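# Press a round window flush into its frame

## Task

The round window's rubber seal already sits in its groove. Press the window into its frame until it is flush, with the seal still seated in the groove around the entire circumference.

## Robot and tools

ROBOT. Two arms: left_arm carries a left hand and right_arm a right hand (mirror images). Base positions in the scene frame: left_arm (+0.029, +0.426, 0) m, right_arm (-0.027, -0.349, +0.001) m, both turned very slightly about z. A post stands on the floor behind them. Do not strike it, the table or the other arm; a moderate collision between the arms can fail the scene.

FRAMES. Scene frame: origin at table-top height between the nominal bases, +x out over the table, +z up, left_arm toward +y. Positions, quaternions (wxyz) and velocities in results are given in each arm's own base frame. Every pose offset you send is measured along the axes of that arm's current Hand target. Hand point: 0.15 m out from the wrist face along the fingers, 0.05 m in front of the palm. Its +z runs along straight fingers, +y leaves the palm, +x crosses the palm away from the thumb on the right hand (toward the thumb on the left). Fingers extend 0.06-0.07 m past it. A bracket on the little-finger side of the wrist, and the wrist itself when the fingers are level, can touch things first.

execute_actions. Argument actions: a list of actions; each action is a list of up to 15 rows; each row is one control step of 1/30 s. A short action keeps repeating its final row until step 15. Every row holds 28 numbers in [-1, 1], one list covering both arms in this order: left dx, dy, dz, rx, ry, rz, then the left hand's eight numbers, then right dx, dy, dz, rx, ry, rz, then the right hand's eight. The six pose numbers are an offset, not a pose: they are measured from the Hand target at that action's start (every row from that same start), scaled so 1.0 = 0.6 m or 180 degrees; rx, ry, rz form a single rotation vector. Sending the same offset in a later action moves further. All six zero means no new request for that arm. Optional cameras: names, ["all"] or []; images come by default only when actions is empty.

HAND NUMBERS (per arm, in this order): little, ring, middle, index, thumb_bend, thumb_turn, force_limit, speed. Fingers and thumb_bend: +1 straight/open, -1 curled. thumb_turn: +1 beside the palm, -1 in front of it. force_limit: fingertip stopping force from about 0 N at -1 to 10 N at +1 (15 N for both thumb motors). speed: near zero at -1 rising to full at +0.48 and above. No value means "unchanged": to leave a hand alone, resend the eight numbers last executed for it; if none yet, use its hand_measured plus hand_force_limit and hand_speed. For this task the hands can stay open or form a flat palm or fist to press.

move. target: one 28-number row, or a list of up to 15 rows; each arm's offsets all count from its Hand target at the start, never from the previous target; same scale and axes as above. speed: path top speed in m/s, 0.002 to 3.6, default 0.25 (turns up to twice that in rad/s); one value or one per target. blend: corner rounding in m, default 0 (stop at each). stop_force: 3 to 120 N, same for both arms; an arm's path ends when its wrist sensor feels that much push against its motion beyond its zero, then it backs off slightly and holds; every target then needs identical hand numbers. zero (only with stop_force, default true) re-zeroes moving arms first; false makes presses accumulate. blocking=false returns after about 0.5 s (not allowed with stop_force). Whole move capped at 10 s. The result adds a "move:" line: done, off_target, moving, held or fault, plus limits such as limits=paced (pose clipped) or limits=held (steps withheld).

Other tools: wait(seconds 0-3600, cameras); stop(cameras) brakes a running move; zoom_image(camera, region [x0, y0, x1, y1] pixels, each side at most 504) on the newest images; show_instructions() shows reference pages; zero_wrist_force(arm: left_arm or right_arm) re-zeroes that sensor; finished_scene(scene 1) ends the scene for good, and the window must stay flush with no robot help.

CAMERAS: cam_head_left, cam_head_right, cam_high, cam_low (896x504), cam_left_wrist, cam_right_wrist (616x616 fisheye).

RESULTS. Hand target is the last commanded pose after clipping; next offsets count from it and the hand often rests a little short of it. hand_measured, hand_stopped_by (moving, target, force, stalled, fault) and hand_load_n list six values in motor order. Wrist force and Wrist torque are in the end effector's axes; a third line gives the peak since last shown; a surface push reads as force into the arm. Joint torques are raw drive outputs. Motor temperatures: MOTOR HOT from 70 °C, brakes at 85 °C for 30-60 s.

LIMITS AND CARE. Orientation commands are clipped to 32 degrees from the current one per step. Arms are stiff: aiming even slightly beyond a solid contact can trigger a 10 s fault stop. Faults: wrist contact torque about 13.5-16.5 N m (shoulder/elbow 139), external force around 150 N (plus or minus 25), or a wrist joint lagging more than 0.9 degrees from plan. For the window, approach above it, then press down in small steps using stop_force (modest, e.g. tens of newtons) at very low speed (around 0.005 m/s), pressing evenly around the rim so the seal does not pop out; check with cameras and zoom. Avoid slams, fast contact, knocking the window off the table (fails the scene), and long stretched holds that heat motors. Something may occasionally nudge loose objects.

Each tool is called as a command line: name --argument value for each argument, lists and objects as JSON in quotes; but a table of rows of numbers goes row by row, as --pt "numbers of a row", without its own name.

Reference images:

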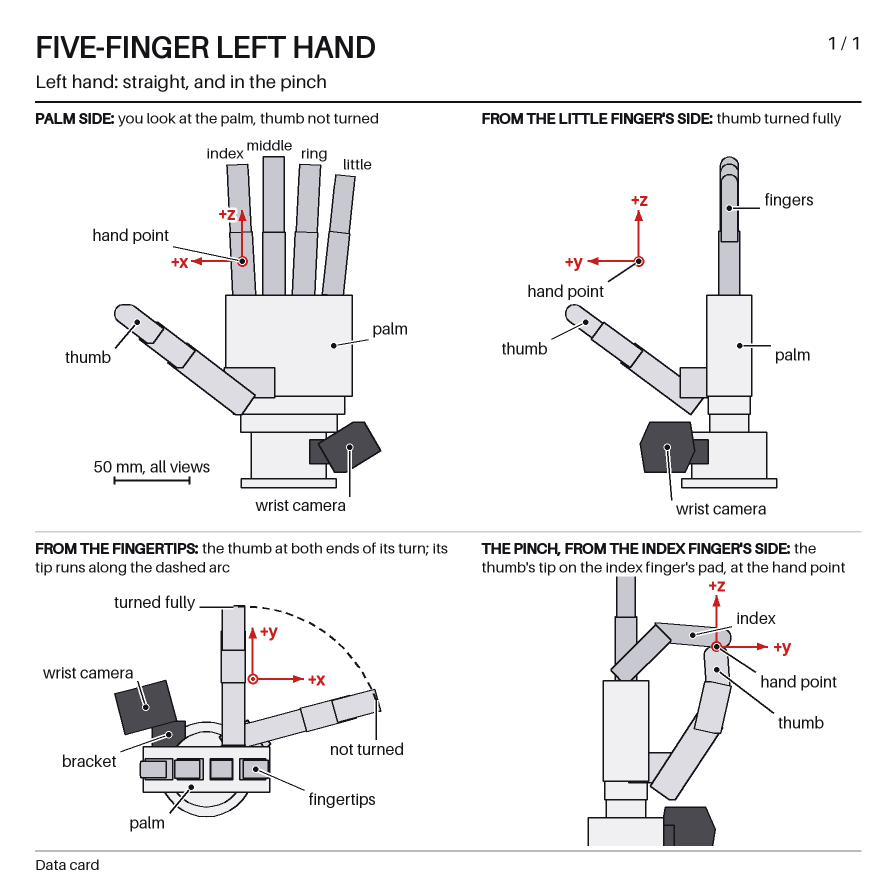

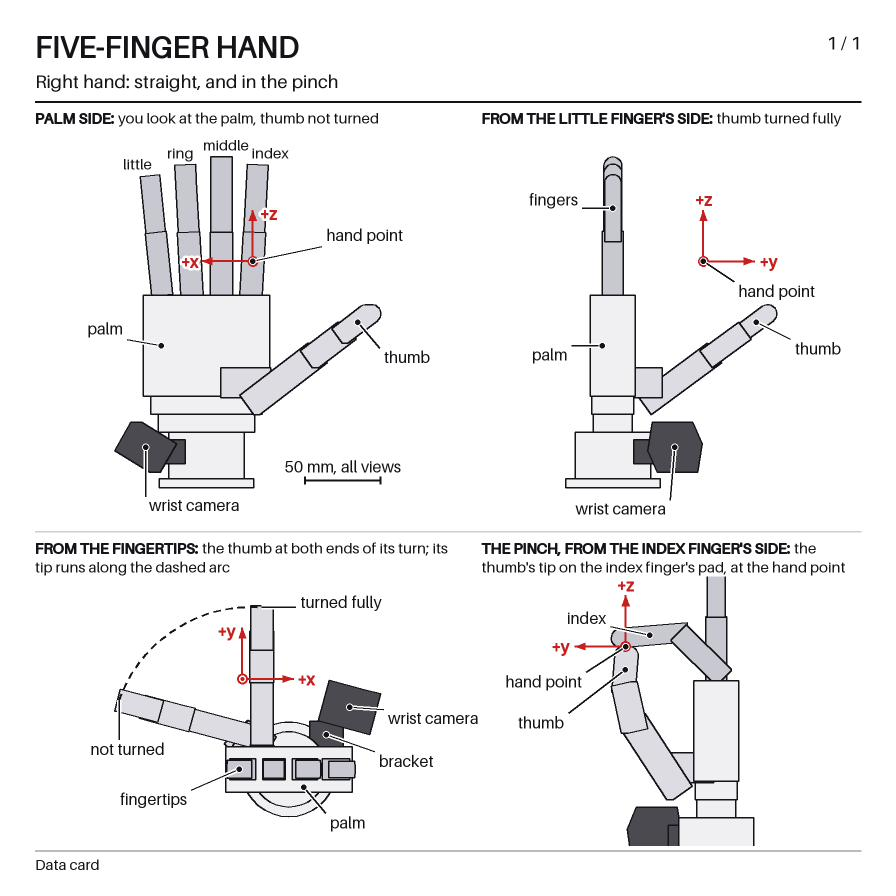

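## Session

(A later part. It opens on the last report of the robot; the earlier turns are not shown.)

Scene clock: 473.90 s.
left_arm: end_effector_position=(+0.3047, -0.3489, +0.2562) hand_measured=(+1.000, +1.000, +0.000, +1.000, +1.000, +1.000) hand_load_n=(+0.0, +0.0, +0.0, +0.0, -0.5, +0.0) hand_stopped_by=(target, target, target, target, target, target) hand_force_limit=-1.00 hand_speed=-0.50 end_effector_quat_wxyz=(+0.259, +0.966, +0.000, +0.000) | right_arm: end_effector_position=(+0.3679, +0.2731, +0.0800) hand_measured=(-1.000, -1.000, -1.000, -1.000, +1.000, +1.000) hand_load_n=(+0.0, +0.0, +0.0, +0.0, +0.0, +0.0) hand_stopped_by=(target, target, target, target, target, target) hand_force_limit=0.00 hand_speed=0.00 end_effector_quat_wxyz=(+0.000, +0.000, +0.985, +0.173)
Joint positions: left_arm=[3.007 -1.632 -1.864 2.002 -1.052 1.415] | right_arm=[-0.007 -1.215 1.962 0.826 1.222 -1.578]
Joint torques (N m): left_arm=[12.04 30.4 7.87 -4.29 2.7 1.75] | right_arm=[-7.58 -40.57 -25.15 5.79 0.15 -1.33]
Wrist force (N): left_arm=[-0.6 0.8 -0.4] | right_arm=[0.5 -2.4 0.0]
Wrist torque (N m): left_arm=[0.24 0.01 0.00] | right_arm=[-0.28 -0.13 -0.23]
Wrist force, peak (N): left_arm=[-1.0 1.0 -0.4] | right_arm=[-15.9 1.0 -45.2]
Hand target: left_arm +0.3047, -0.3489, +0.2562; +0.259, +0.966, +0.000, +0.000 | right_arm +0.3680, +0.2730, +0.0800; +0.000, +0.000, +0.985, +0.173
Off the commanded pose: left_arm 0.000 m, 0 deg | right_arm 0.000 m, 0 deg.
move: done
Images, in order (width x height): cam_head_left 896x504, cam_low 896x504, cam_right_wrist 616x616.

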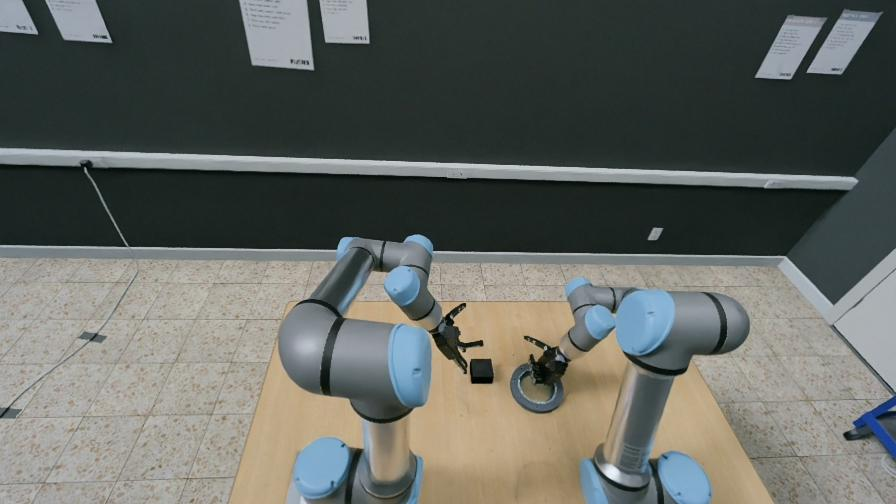

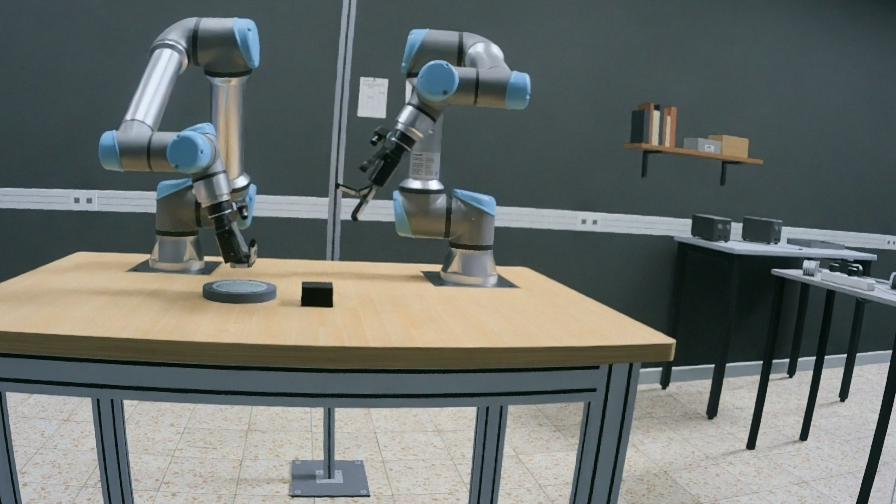

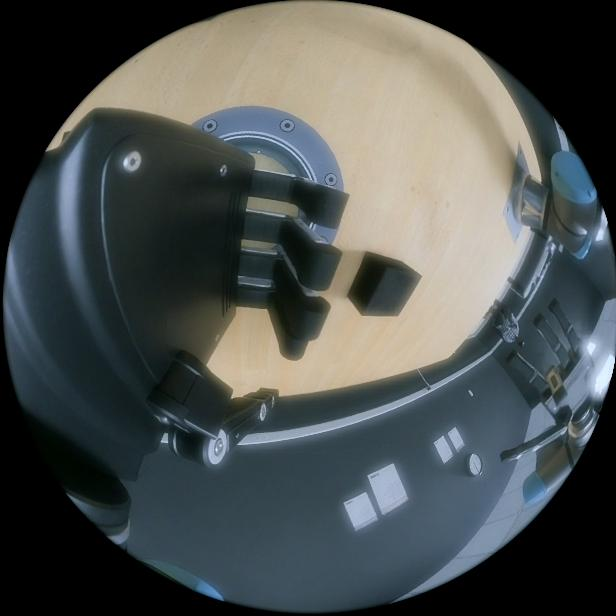

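move --target '[0,0,0,0,0,0,1,1,0,1,1,1,-1,-0.5,0,-0.15,-0.17,0.05,0,0,-1,-1,-1,-1,1,1,0,0]' --speed 0.15 --cameras '["all"]'

zoom_image --camera "cam_low" --region '[200, 260, 280, 308]'

zoom_image --camera "cam_head_left" --region '[500, 350, 570, 420]'

zoom_image --camera "cam_head_right" --region '[490, 355, 560, 425]'

zoom_image --camera "cam_right_wrist" --region '[220, 100, 400, 280]'

zoom_image --camera "cam_high" --region '[460, 180, 530, 250]'

Scene clock: 480.50 s.
left_arm: end_effector_position=(+0.3047, -0.3489, +0.2562) hand_measured=(+1.000, +1.000, +0.000, +1.000, +1.000, +1.000) hand_load_n=(+0.0, +0.0, +0.0, +0.0, -0.5, +0.0) hand_stopped_by=(target, target, target, target, target, target) hand_force_limit=-1.00 hand_speed=-0.50 end_effector_quat_wxyz=(+0.259, +0.966, +0.000, +0.000) | right_arm: end_effector_position=(+0.3679, +0.1537, +0.1451) hand_measured=(-1.000, -1.000, -1.000, -1.000, +1.000, +1.000) hand_load_n=(+0.0, +0.0, +0.0, +0.0, -0.5, +0.0) hand_stopped_by=(target, target, target, target, target, target) hand_force_limit=0.00 hand_speed=0.00 end_effector_quat_wxyz=(+0.000, +0.000, +0.995, +0.096)
Joint positions: left_arm=[3.007 -1.632 -1.864 2.002 -1.052 1.415] | right_arm=[-0.264 -1.384 1.937 1.068 1.386 -1.839]
Joint torques (N m): left_arm=[11.07 30.42 8.6 -4.76 2.51 1.79] | right_arm=[-8.79 -35.17 -28.63 5.86 1.02 -1.83]
Wrist force (N): left_arm=[-0.9 1.1 -0.5] | right_arm=[0.2 -2.1 0.5]
Wrist torque (N m): left_arm=[0.27 0.04 -0.02] | right_arm=[-0.23 -0.05 -0.06]
Wrist force, peak (N): left_arm=[-1.0 1.1 -0.6] | right_arm=[0.3 -3.2 -0.3]
Hand target: left_arm +0.3047, -0.3489, +0.2562; +0.259, +0.966, +0.000, +0.000 | right_arm +0.3679, +0.1536, +0.1451; +0.000, +0.000, +0.995, +0.096
Off the commanded pose: left_arm 0.000 m, 0 deg | right_arm 0.000 m, 0 deg.
move: done

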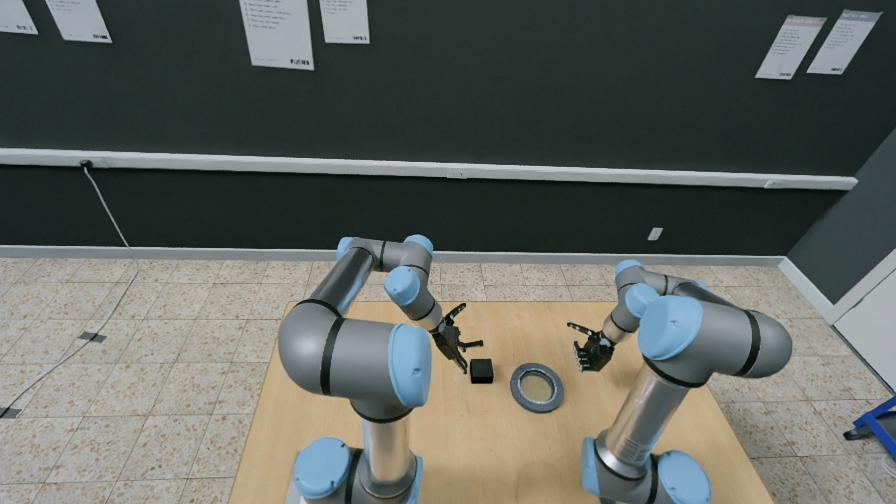

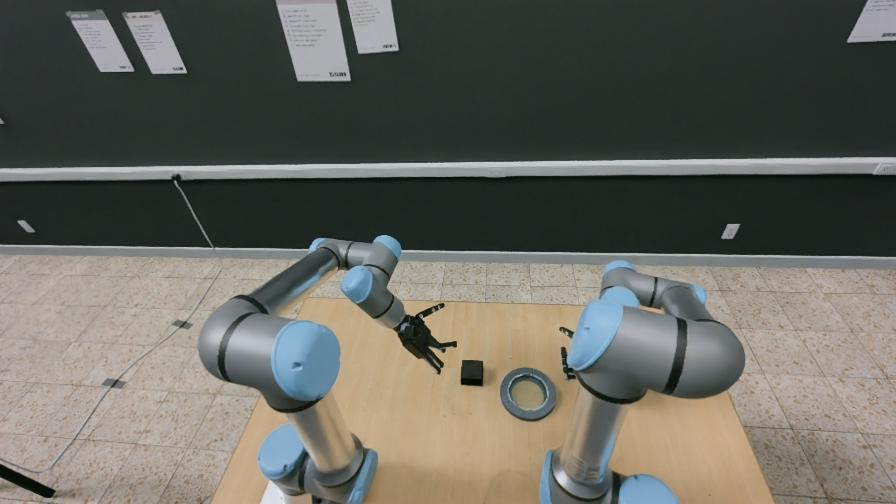

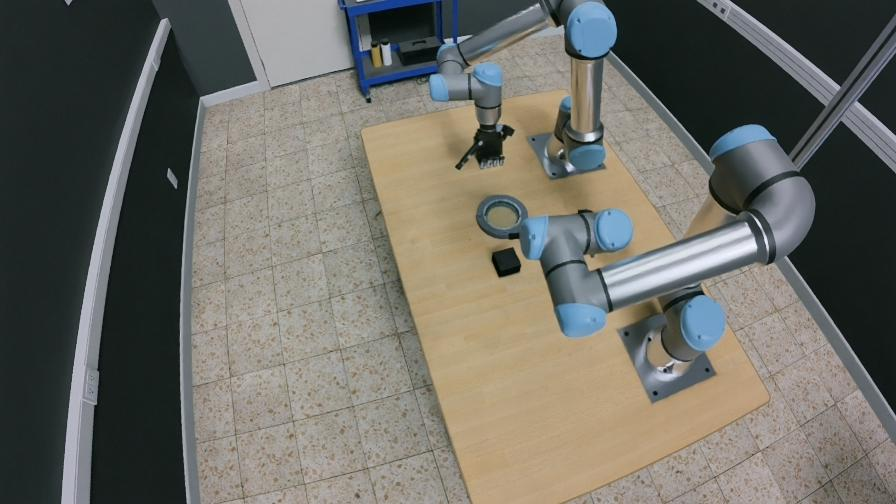

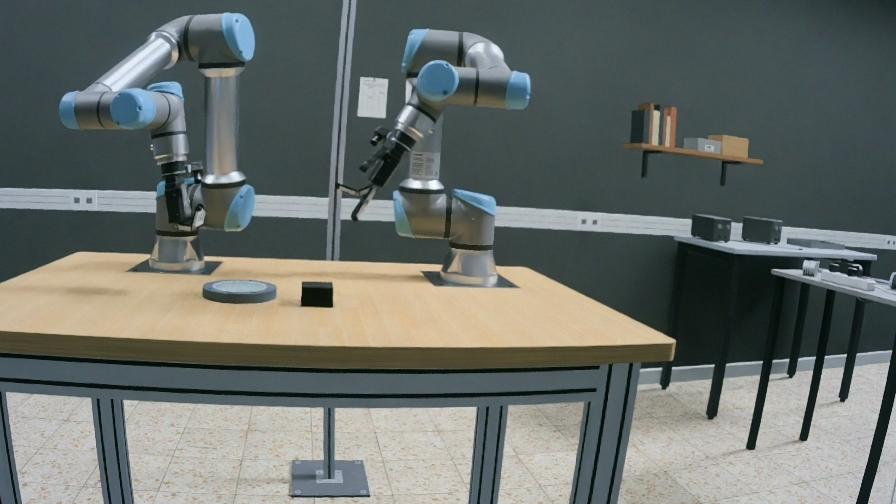

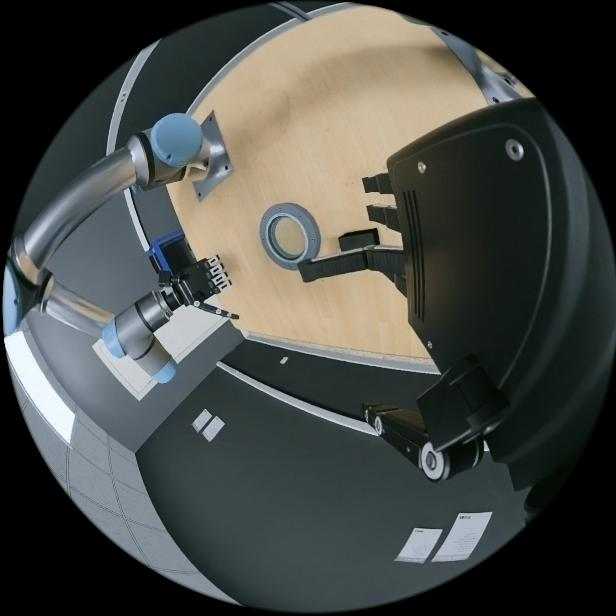

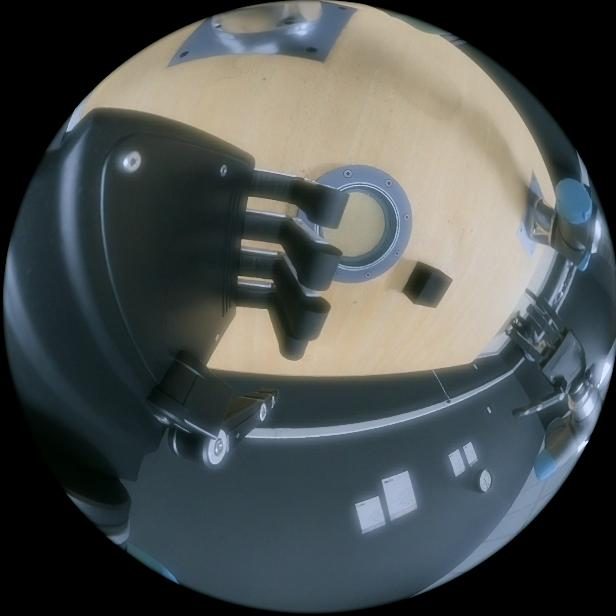

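Scaled by 6.300 from the camera's image (finer frame: 1280x720).

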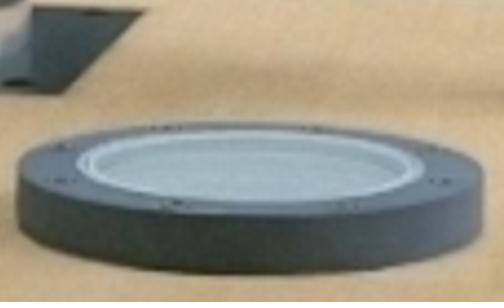

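Scaled by 7.200 from the camera's image (finer frame: 1280x720).

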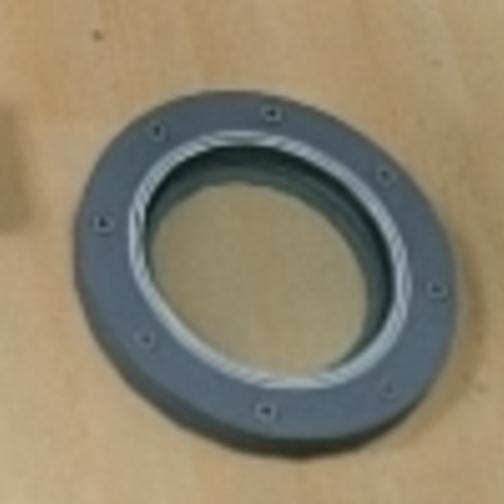

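Scaled by 7.200 from the camera's image (finer frame: 1280x720).

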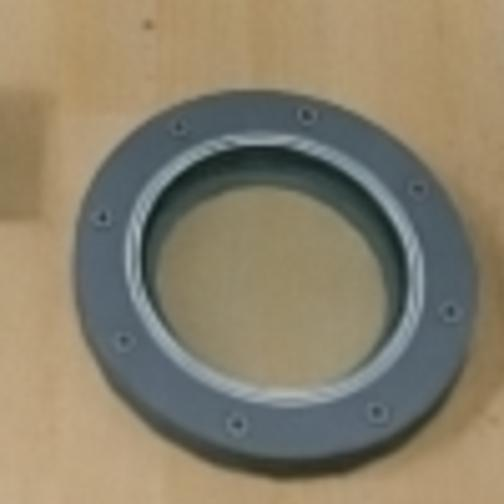

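Scaled by 2.800 from the camera's image (finer frame: 880x880).

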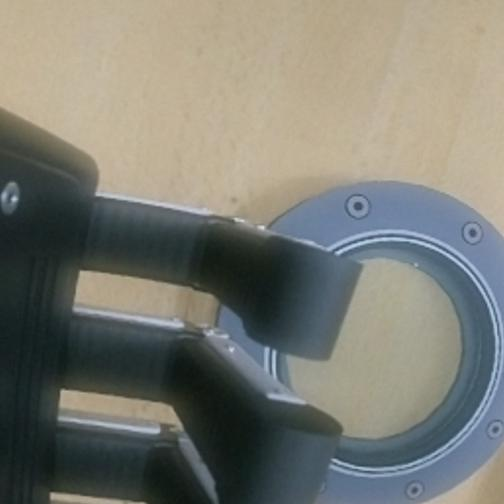

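Scaled by 7.200 from the camera's image (finer frame: 1280x720).

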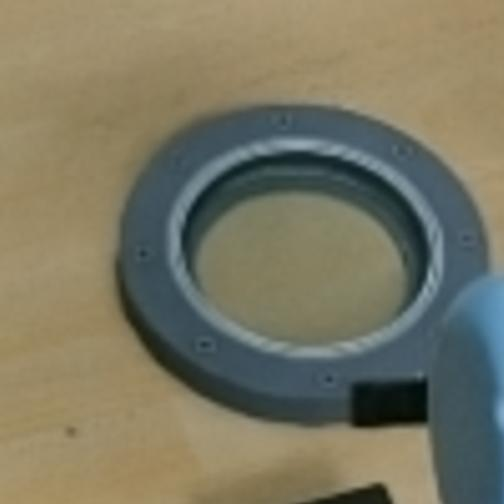

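move --target '[0,0,0,0,0,0,1,1,0,1,1,1,-1,-0.5,0,0.0981,0.189,-0.05,0,0,-1,-1,-1,-1,1,1,0,0]' --speed 0.12

move --target '[0,0,0,0,0,0,1,1,0,1,1,1,-1,-0.5,0,-0.0114,0.0313,0,0,0,-1,-1,-1,-1,1,1,0,0]' --speed 0.004 --stop_force 30 --cameras '["cam_low","cam_head_left"]'

zoom_image --camera "cam_low" --region '[200, 260, 280, 308]'

zoom_image --camera "cam_head_left" --region '[500, 350, 570, 420]'

Scene clock: 488.07 s.
left_arm: end_effector_position=(+0.3047, -0.3489, +0.2562) hand_measured=(+1.000, +1.000, +0.000, +1.000, +1.000, +1.000) hand_load_n=(+0.0, +0.0, +0.0, +0.0, +0.0, +0.0) hand_stopped_by=(target, target, target, target, target, target) hand_force_limit=-1.00 hand_speed=-0.50 end_effector_quat_wxyz=(+0.259, +0.966, +0.000, +0.000) | right_arm: end_effector_position=(+0.3679, +0.2329, +0.0450) hand_measured=(-1.000, -1.000, -1.000, -1.000, +1.000, +1.000) hand_load_n=(+0.0, +0.5, +0.0, +0.0, +0.0, +0.0) hand_stopped_by=(target, target, target, target, target, target) hand_force_limit=0.00 hand_speed=0.00 end_effector_quat_wxyz=(+0.000, +0.000, +0.985, +0.173)
Joint positions: left_arm=[3.007 -1.632 -1.864 2.002 -1.052 1.415] | right_arm=[-0.128 -1.166 2.03 0.754 1.225 -1.707]
Joint torques (N m): left_arm=[9.67 28.71 9.68 -4.65 2.84 1.73] | right_arm=[8.57 -21.47 -23.9 -0.45 -2.17 2.14]
Wrist force (N): left_arm=[-0.8 0.9 -0.3] | right_arm=[0.6 -2.5 -0.1]
Wrist torque (N m): left_arm=[0.24 0.04 -0.01] | right_arm=[-0.31 -0.13 -0.22]
Wrist force, peak (N): left_arm=[-0.7 1.3 -0.6] | right_arm=[0.6 -3.3 -0.1]
Hand target: left_arm +0.3047, -0.3489, +0.2562; +0.259, +0.966, +0.000, +0.000 | right_arm +0.3680, +0.2330, +0.0450; +0.000, +0.000, +0.985, +0.173
Off the commanded pose: left_arm 0.000 m, 0 deg | right_arm 0.000 m, 0 deg.
move: done

Scene clock: 491.50 s.
left_arm: end_effector_position=(+0.3047, -0.3489, +0.2562) hand_measured=(+1.000, +1.000, +0.000, +1.000, +1.000, +1.000) hand_load_n=(+0.0, +0.0, +0.0, +0.0, +0.0, +0.0) hand_stopped_by=(target, target, target, target, target, target) hand_force_limit=-1.00 hand_speed=-0.50 end_effector_quat_wxyz=(+0.259, +0.966, +0.000, +0.000) | right_arm: end_effector_position=(+0.3680, +0.2330, +0.0356) hand_measured=(-1.000, -1.000, -1.000, -1.000, +1.000, +1.000) hand_load_n=(+0.5, +0.0, +0.0, +0.0, -0.5, +0.0) hand_stopped_by=(target, target, target, target, target, target) hand_force_limit=0.00 hand_speed=0.00 end_effector_quat_wxyz=(+0.000, +0.000, +0.985, +0.173)
Joint positions: left_arm=[3.007 -1.632 -1.864 2.002 -1.052 1.415] | right_arm=[-0.128 -1.147 2.035 0.729 1.225 -1.707]
Joint torques (N m): left_arm=[10.38 28.83 8.06 -4.76 2.53 1.54] | right_arm=[3.27 -28.89 -9.18 2.16 -0.55 0.94]
Wrist force (N): left_arm=[-0.9 0.6 -0.5] | right_arm=[-7.6 -0.2 -31.4]
Wrist torque (N m): left_arm=[0.20 0.03 0.00] | right_arm=[1.78 1.68 -0.60]
Wrist force, peak (N): left_arm=[-0.7 1.2 -0.7] | right_arm=[-9.1 1.3 -37.5]
Hand target: left_arm +0.3047, -0.3489, +0.2562; +0.259, +0.966, +0.000, +0.000 | right_arm +0.3680, +0.2330, +0.0356; +0.000, +0.000, +0.985, +0.173 (not the last commanded pose)
Off the commanded pose: left_arm 0.000 m, 0 deg | right_arm 0.011 m, 0 deg.
move: contact (right_arm)
Images, in order (width x height): cam_head_left 896x504, cam_low 896x504.

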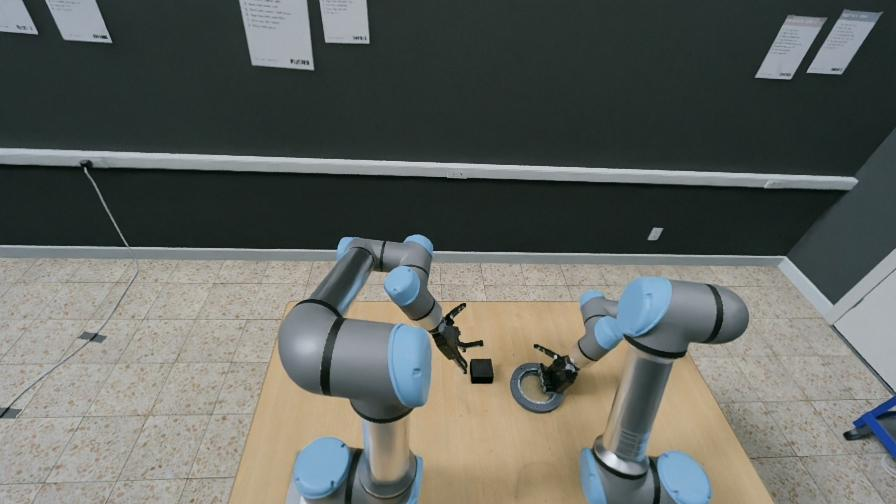

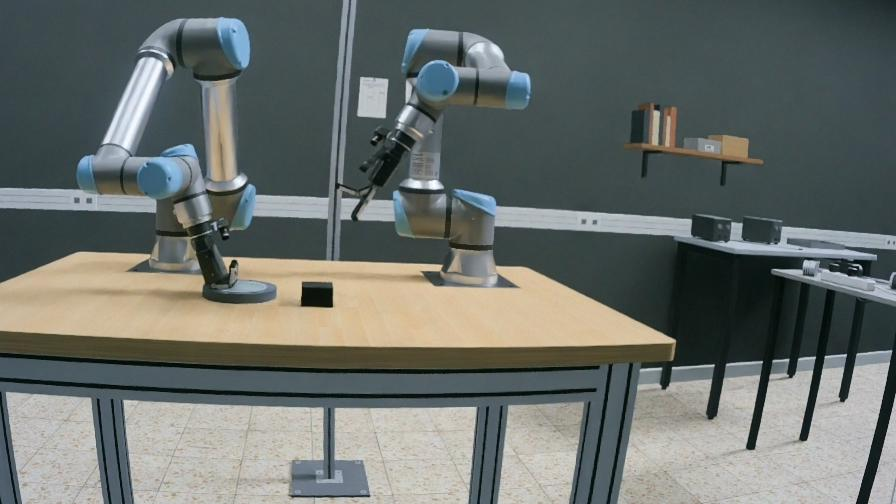

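Scaled by 6.300 from the camera's image (finer frame: 1280x720).

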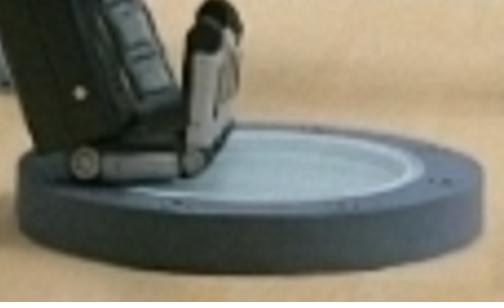

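Scaled by 7.200 from the camera's image (finer frame: 1280x720).

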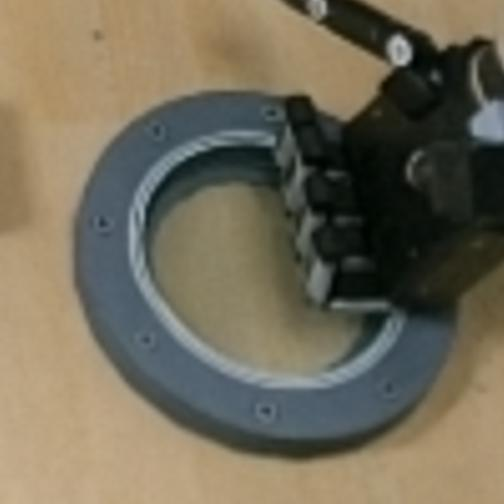

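move --pt "0 0 0 0 0 0 1 1 0 1 1 1 -1 -0.5 0 0.0068 -0.0188 0 0 0 -1 -1 -1 -1 1 1 0 0" --pt "0 0 0 0 0 0 1 1 0 1 1 1 -1 -0.5 0 -0.0989 -0.2107 0 0 0 -1 -1 -1 -1 1 1 0 0" --speed '[0.02,0.15]' --cameras '["cam_low","cam_head_left","cam_head_right","cam_right_wrist"]'

zoom_image --camera "cam_low" --region '[200, 260, 280, 308]'

zoom_image --camera "cam_head_right" --region '[490, 355, 560, 425]'

zoom_image --camera "cam_head_left" --region '[500, 350, 570, 420]'

Scene clock: 496.30 s.
left_arm: end_effector_position=(+0.3047, -0.3489, +0.2562) hand_measured=(+1.000, +1.000, +0.000, +1.000, +1.000, +1.000) hand_load_n=(+0.0, +0.0, +0.0, +0.0, +0.0, +0.0) hand_stopped_by=(target, target, target, target, target, target) hand_force_limit=-1.00 hand_speed=-0.50 end_effector_quat_wxyz=(+0.259, +0.966, +0.000, +0.000) | right_arm: end_effector_position=(+0.3679, +0.1340, +0.1341) hand_measured=(-1.000, -1.000, -1.000, -1.000, +1.000, +1.000) hand_load_n=(+0.0, +0.0, +0.0, +0.0, +0.0, +0.0) hand_stopped_by=(target, target, target, target, target, target) hand_force_limit=0.00 hand_speed=0.00 end_effector_quat_wxyz=(+0.000, +0.000, +0.985, +0.173)
Joint positions: left_arm=[3.007 -1.632 -1.864 2.002 -1.052 1.415] | right_arm=[-0.43 -1.335 1.999 1.056 1.255 -2.025]
Joint torques (N m): left_arm=[12.05 28.28 9.3 -4.55 2.57 1.74] | right_arm=[-7.55 -36.04 -26.91 5.9 0.88 -1.38]
Wrist force (N): left_arm=[-0.8 0.9 -0.3] | right_arm=[0.8 -3.5 -0.4]
Wrist torque (N m): left_arm=[0.24 0.04 -0.02] | right_arm=[-0.41 -0.14 -0.11]
Wrist force, peak (N): left_arm=[-1.1 1.3 -0.5] | right_arm=[-7.7 0.1 -31.9]
Hand target: left_arm +0.3047, -0.3489, +0.2562; +0.259, +0.966, +0.000, +0.000 | right_arm +0.3679, +0.1340, +0.1341; +0.000, +0.000, +0.985, +0.173
Off the commanded pose: left_arm 0.000 m, 0 deg | right_arm 0.000 m, 0 deg.
move: done
Images, in order (width x height): cam_head_left 896x504, cam_head_right 896x504, cam_low 896x504, cam_right_wrist 616x616.

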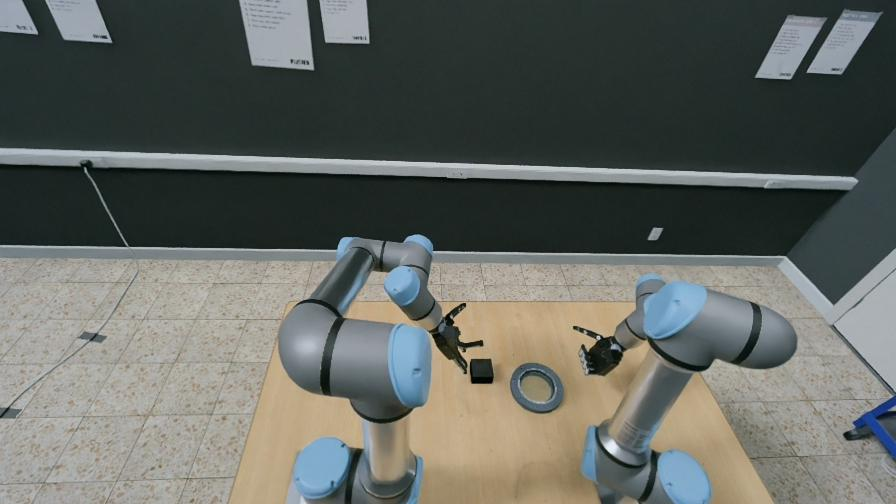

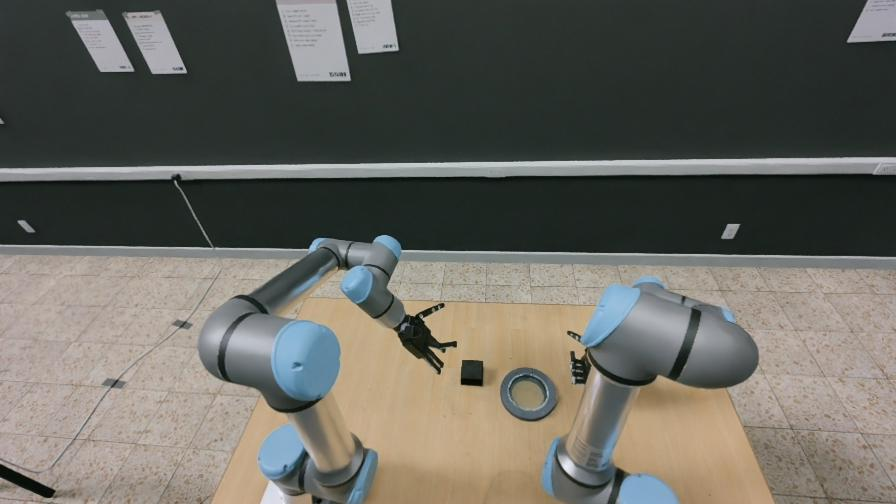

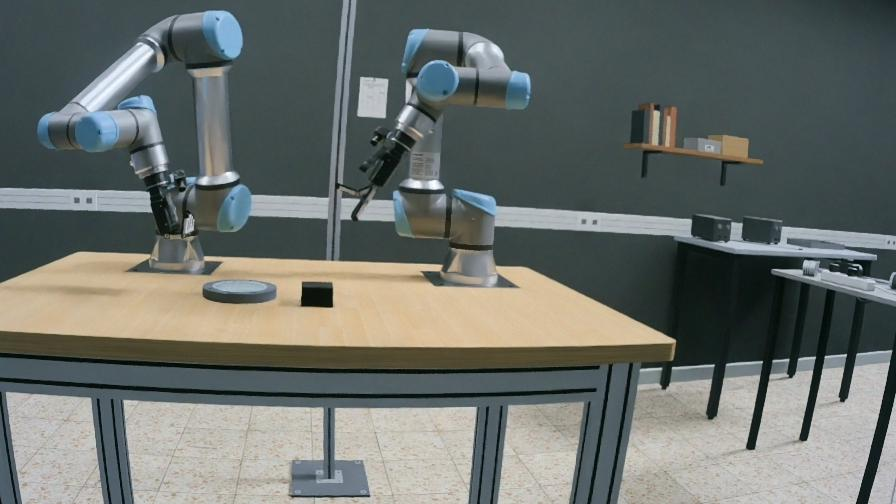

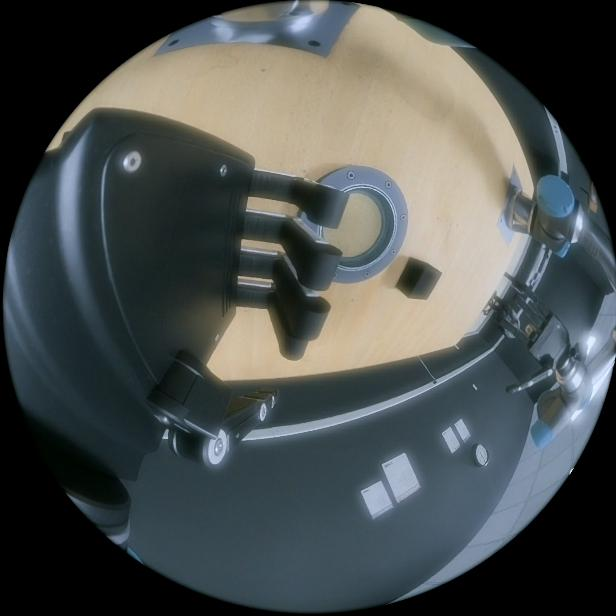

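Scaled by 6.300 from the camera's image (finer frame: 1280x720).

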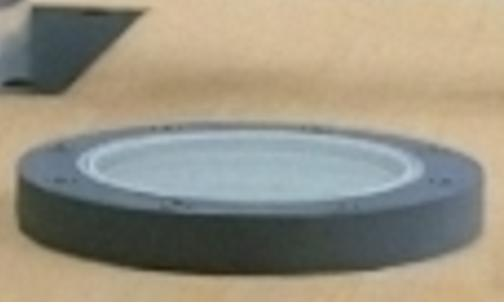

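Scaled by 7.200 from the camera's image (finer frame: 1280x720).

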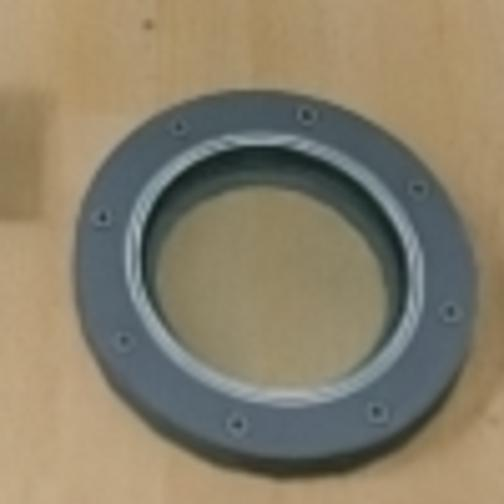

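Scaled by 7.200 from the camera's image (finer frame: 1280x720).

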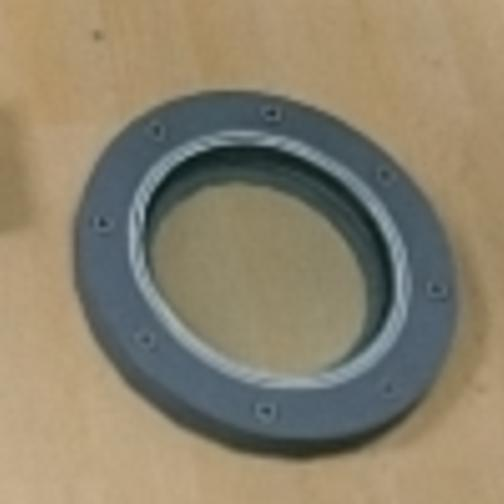

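finished_scene

The scene is finished: the task was done.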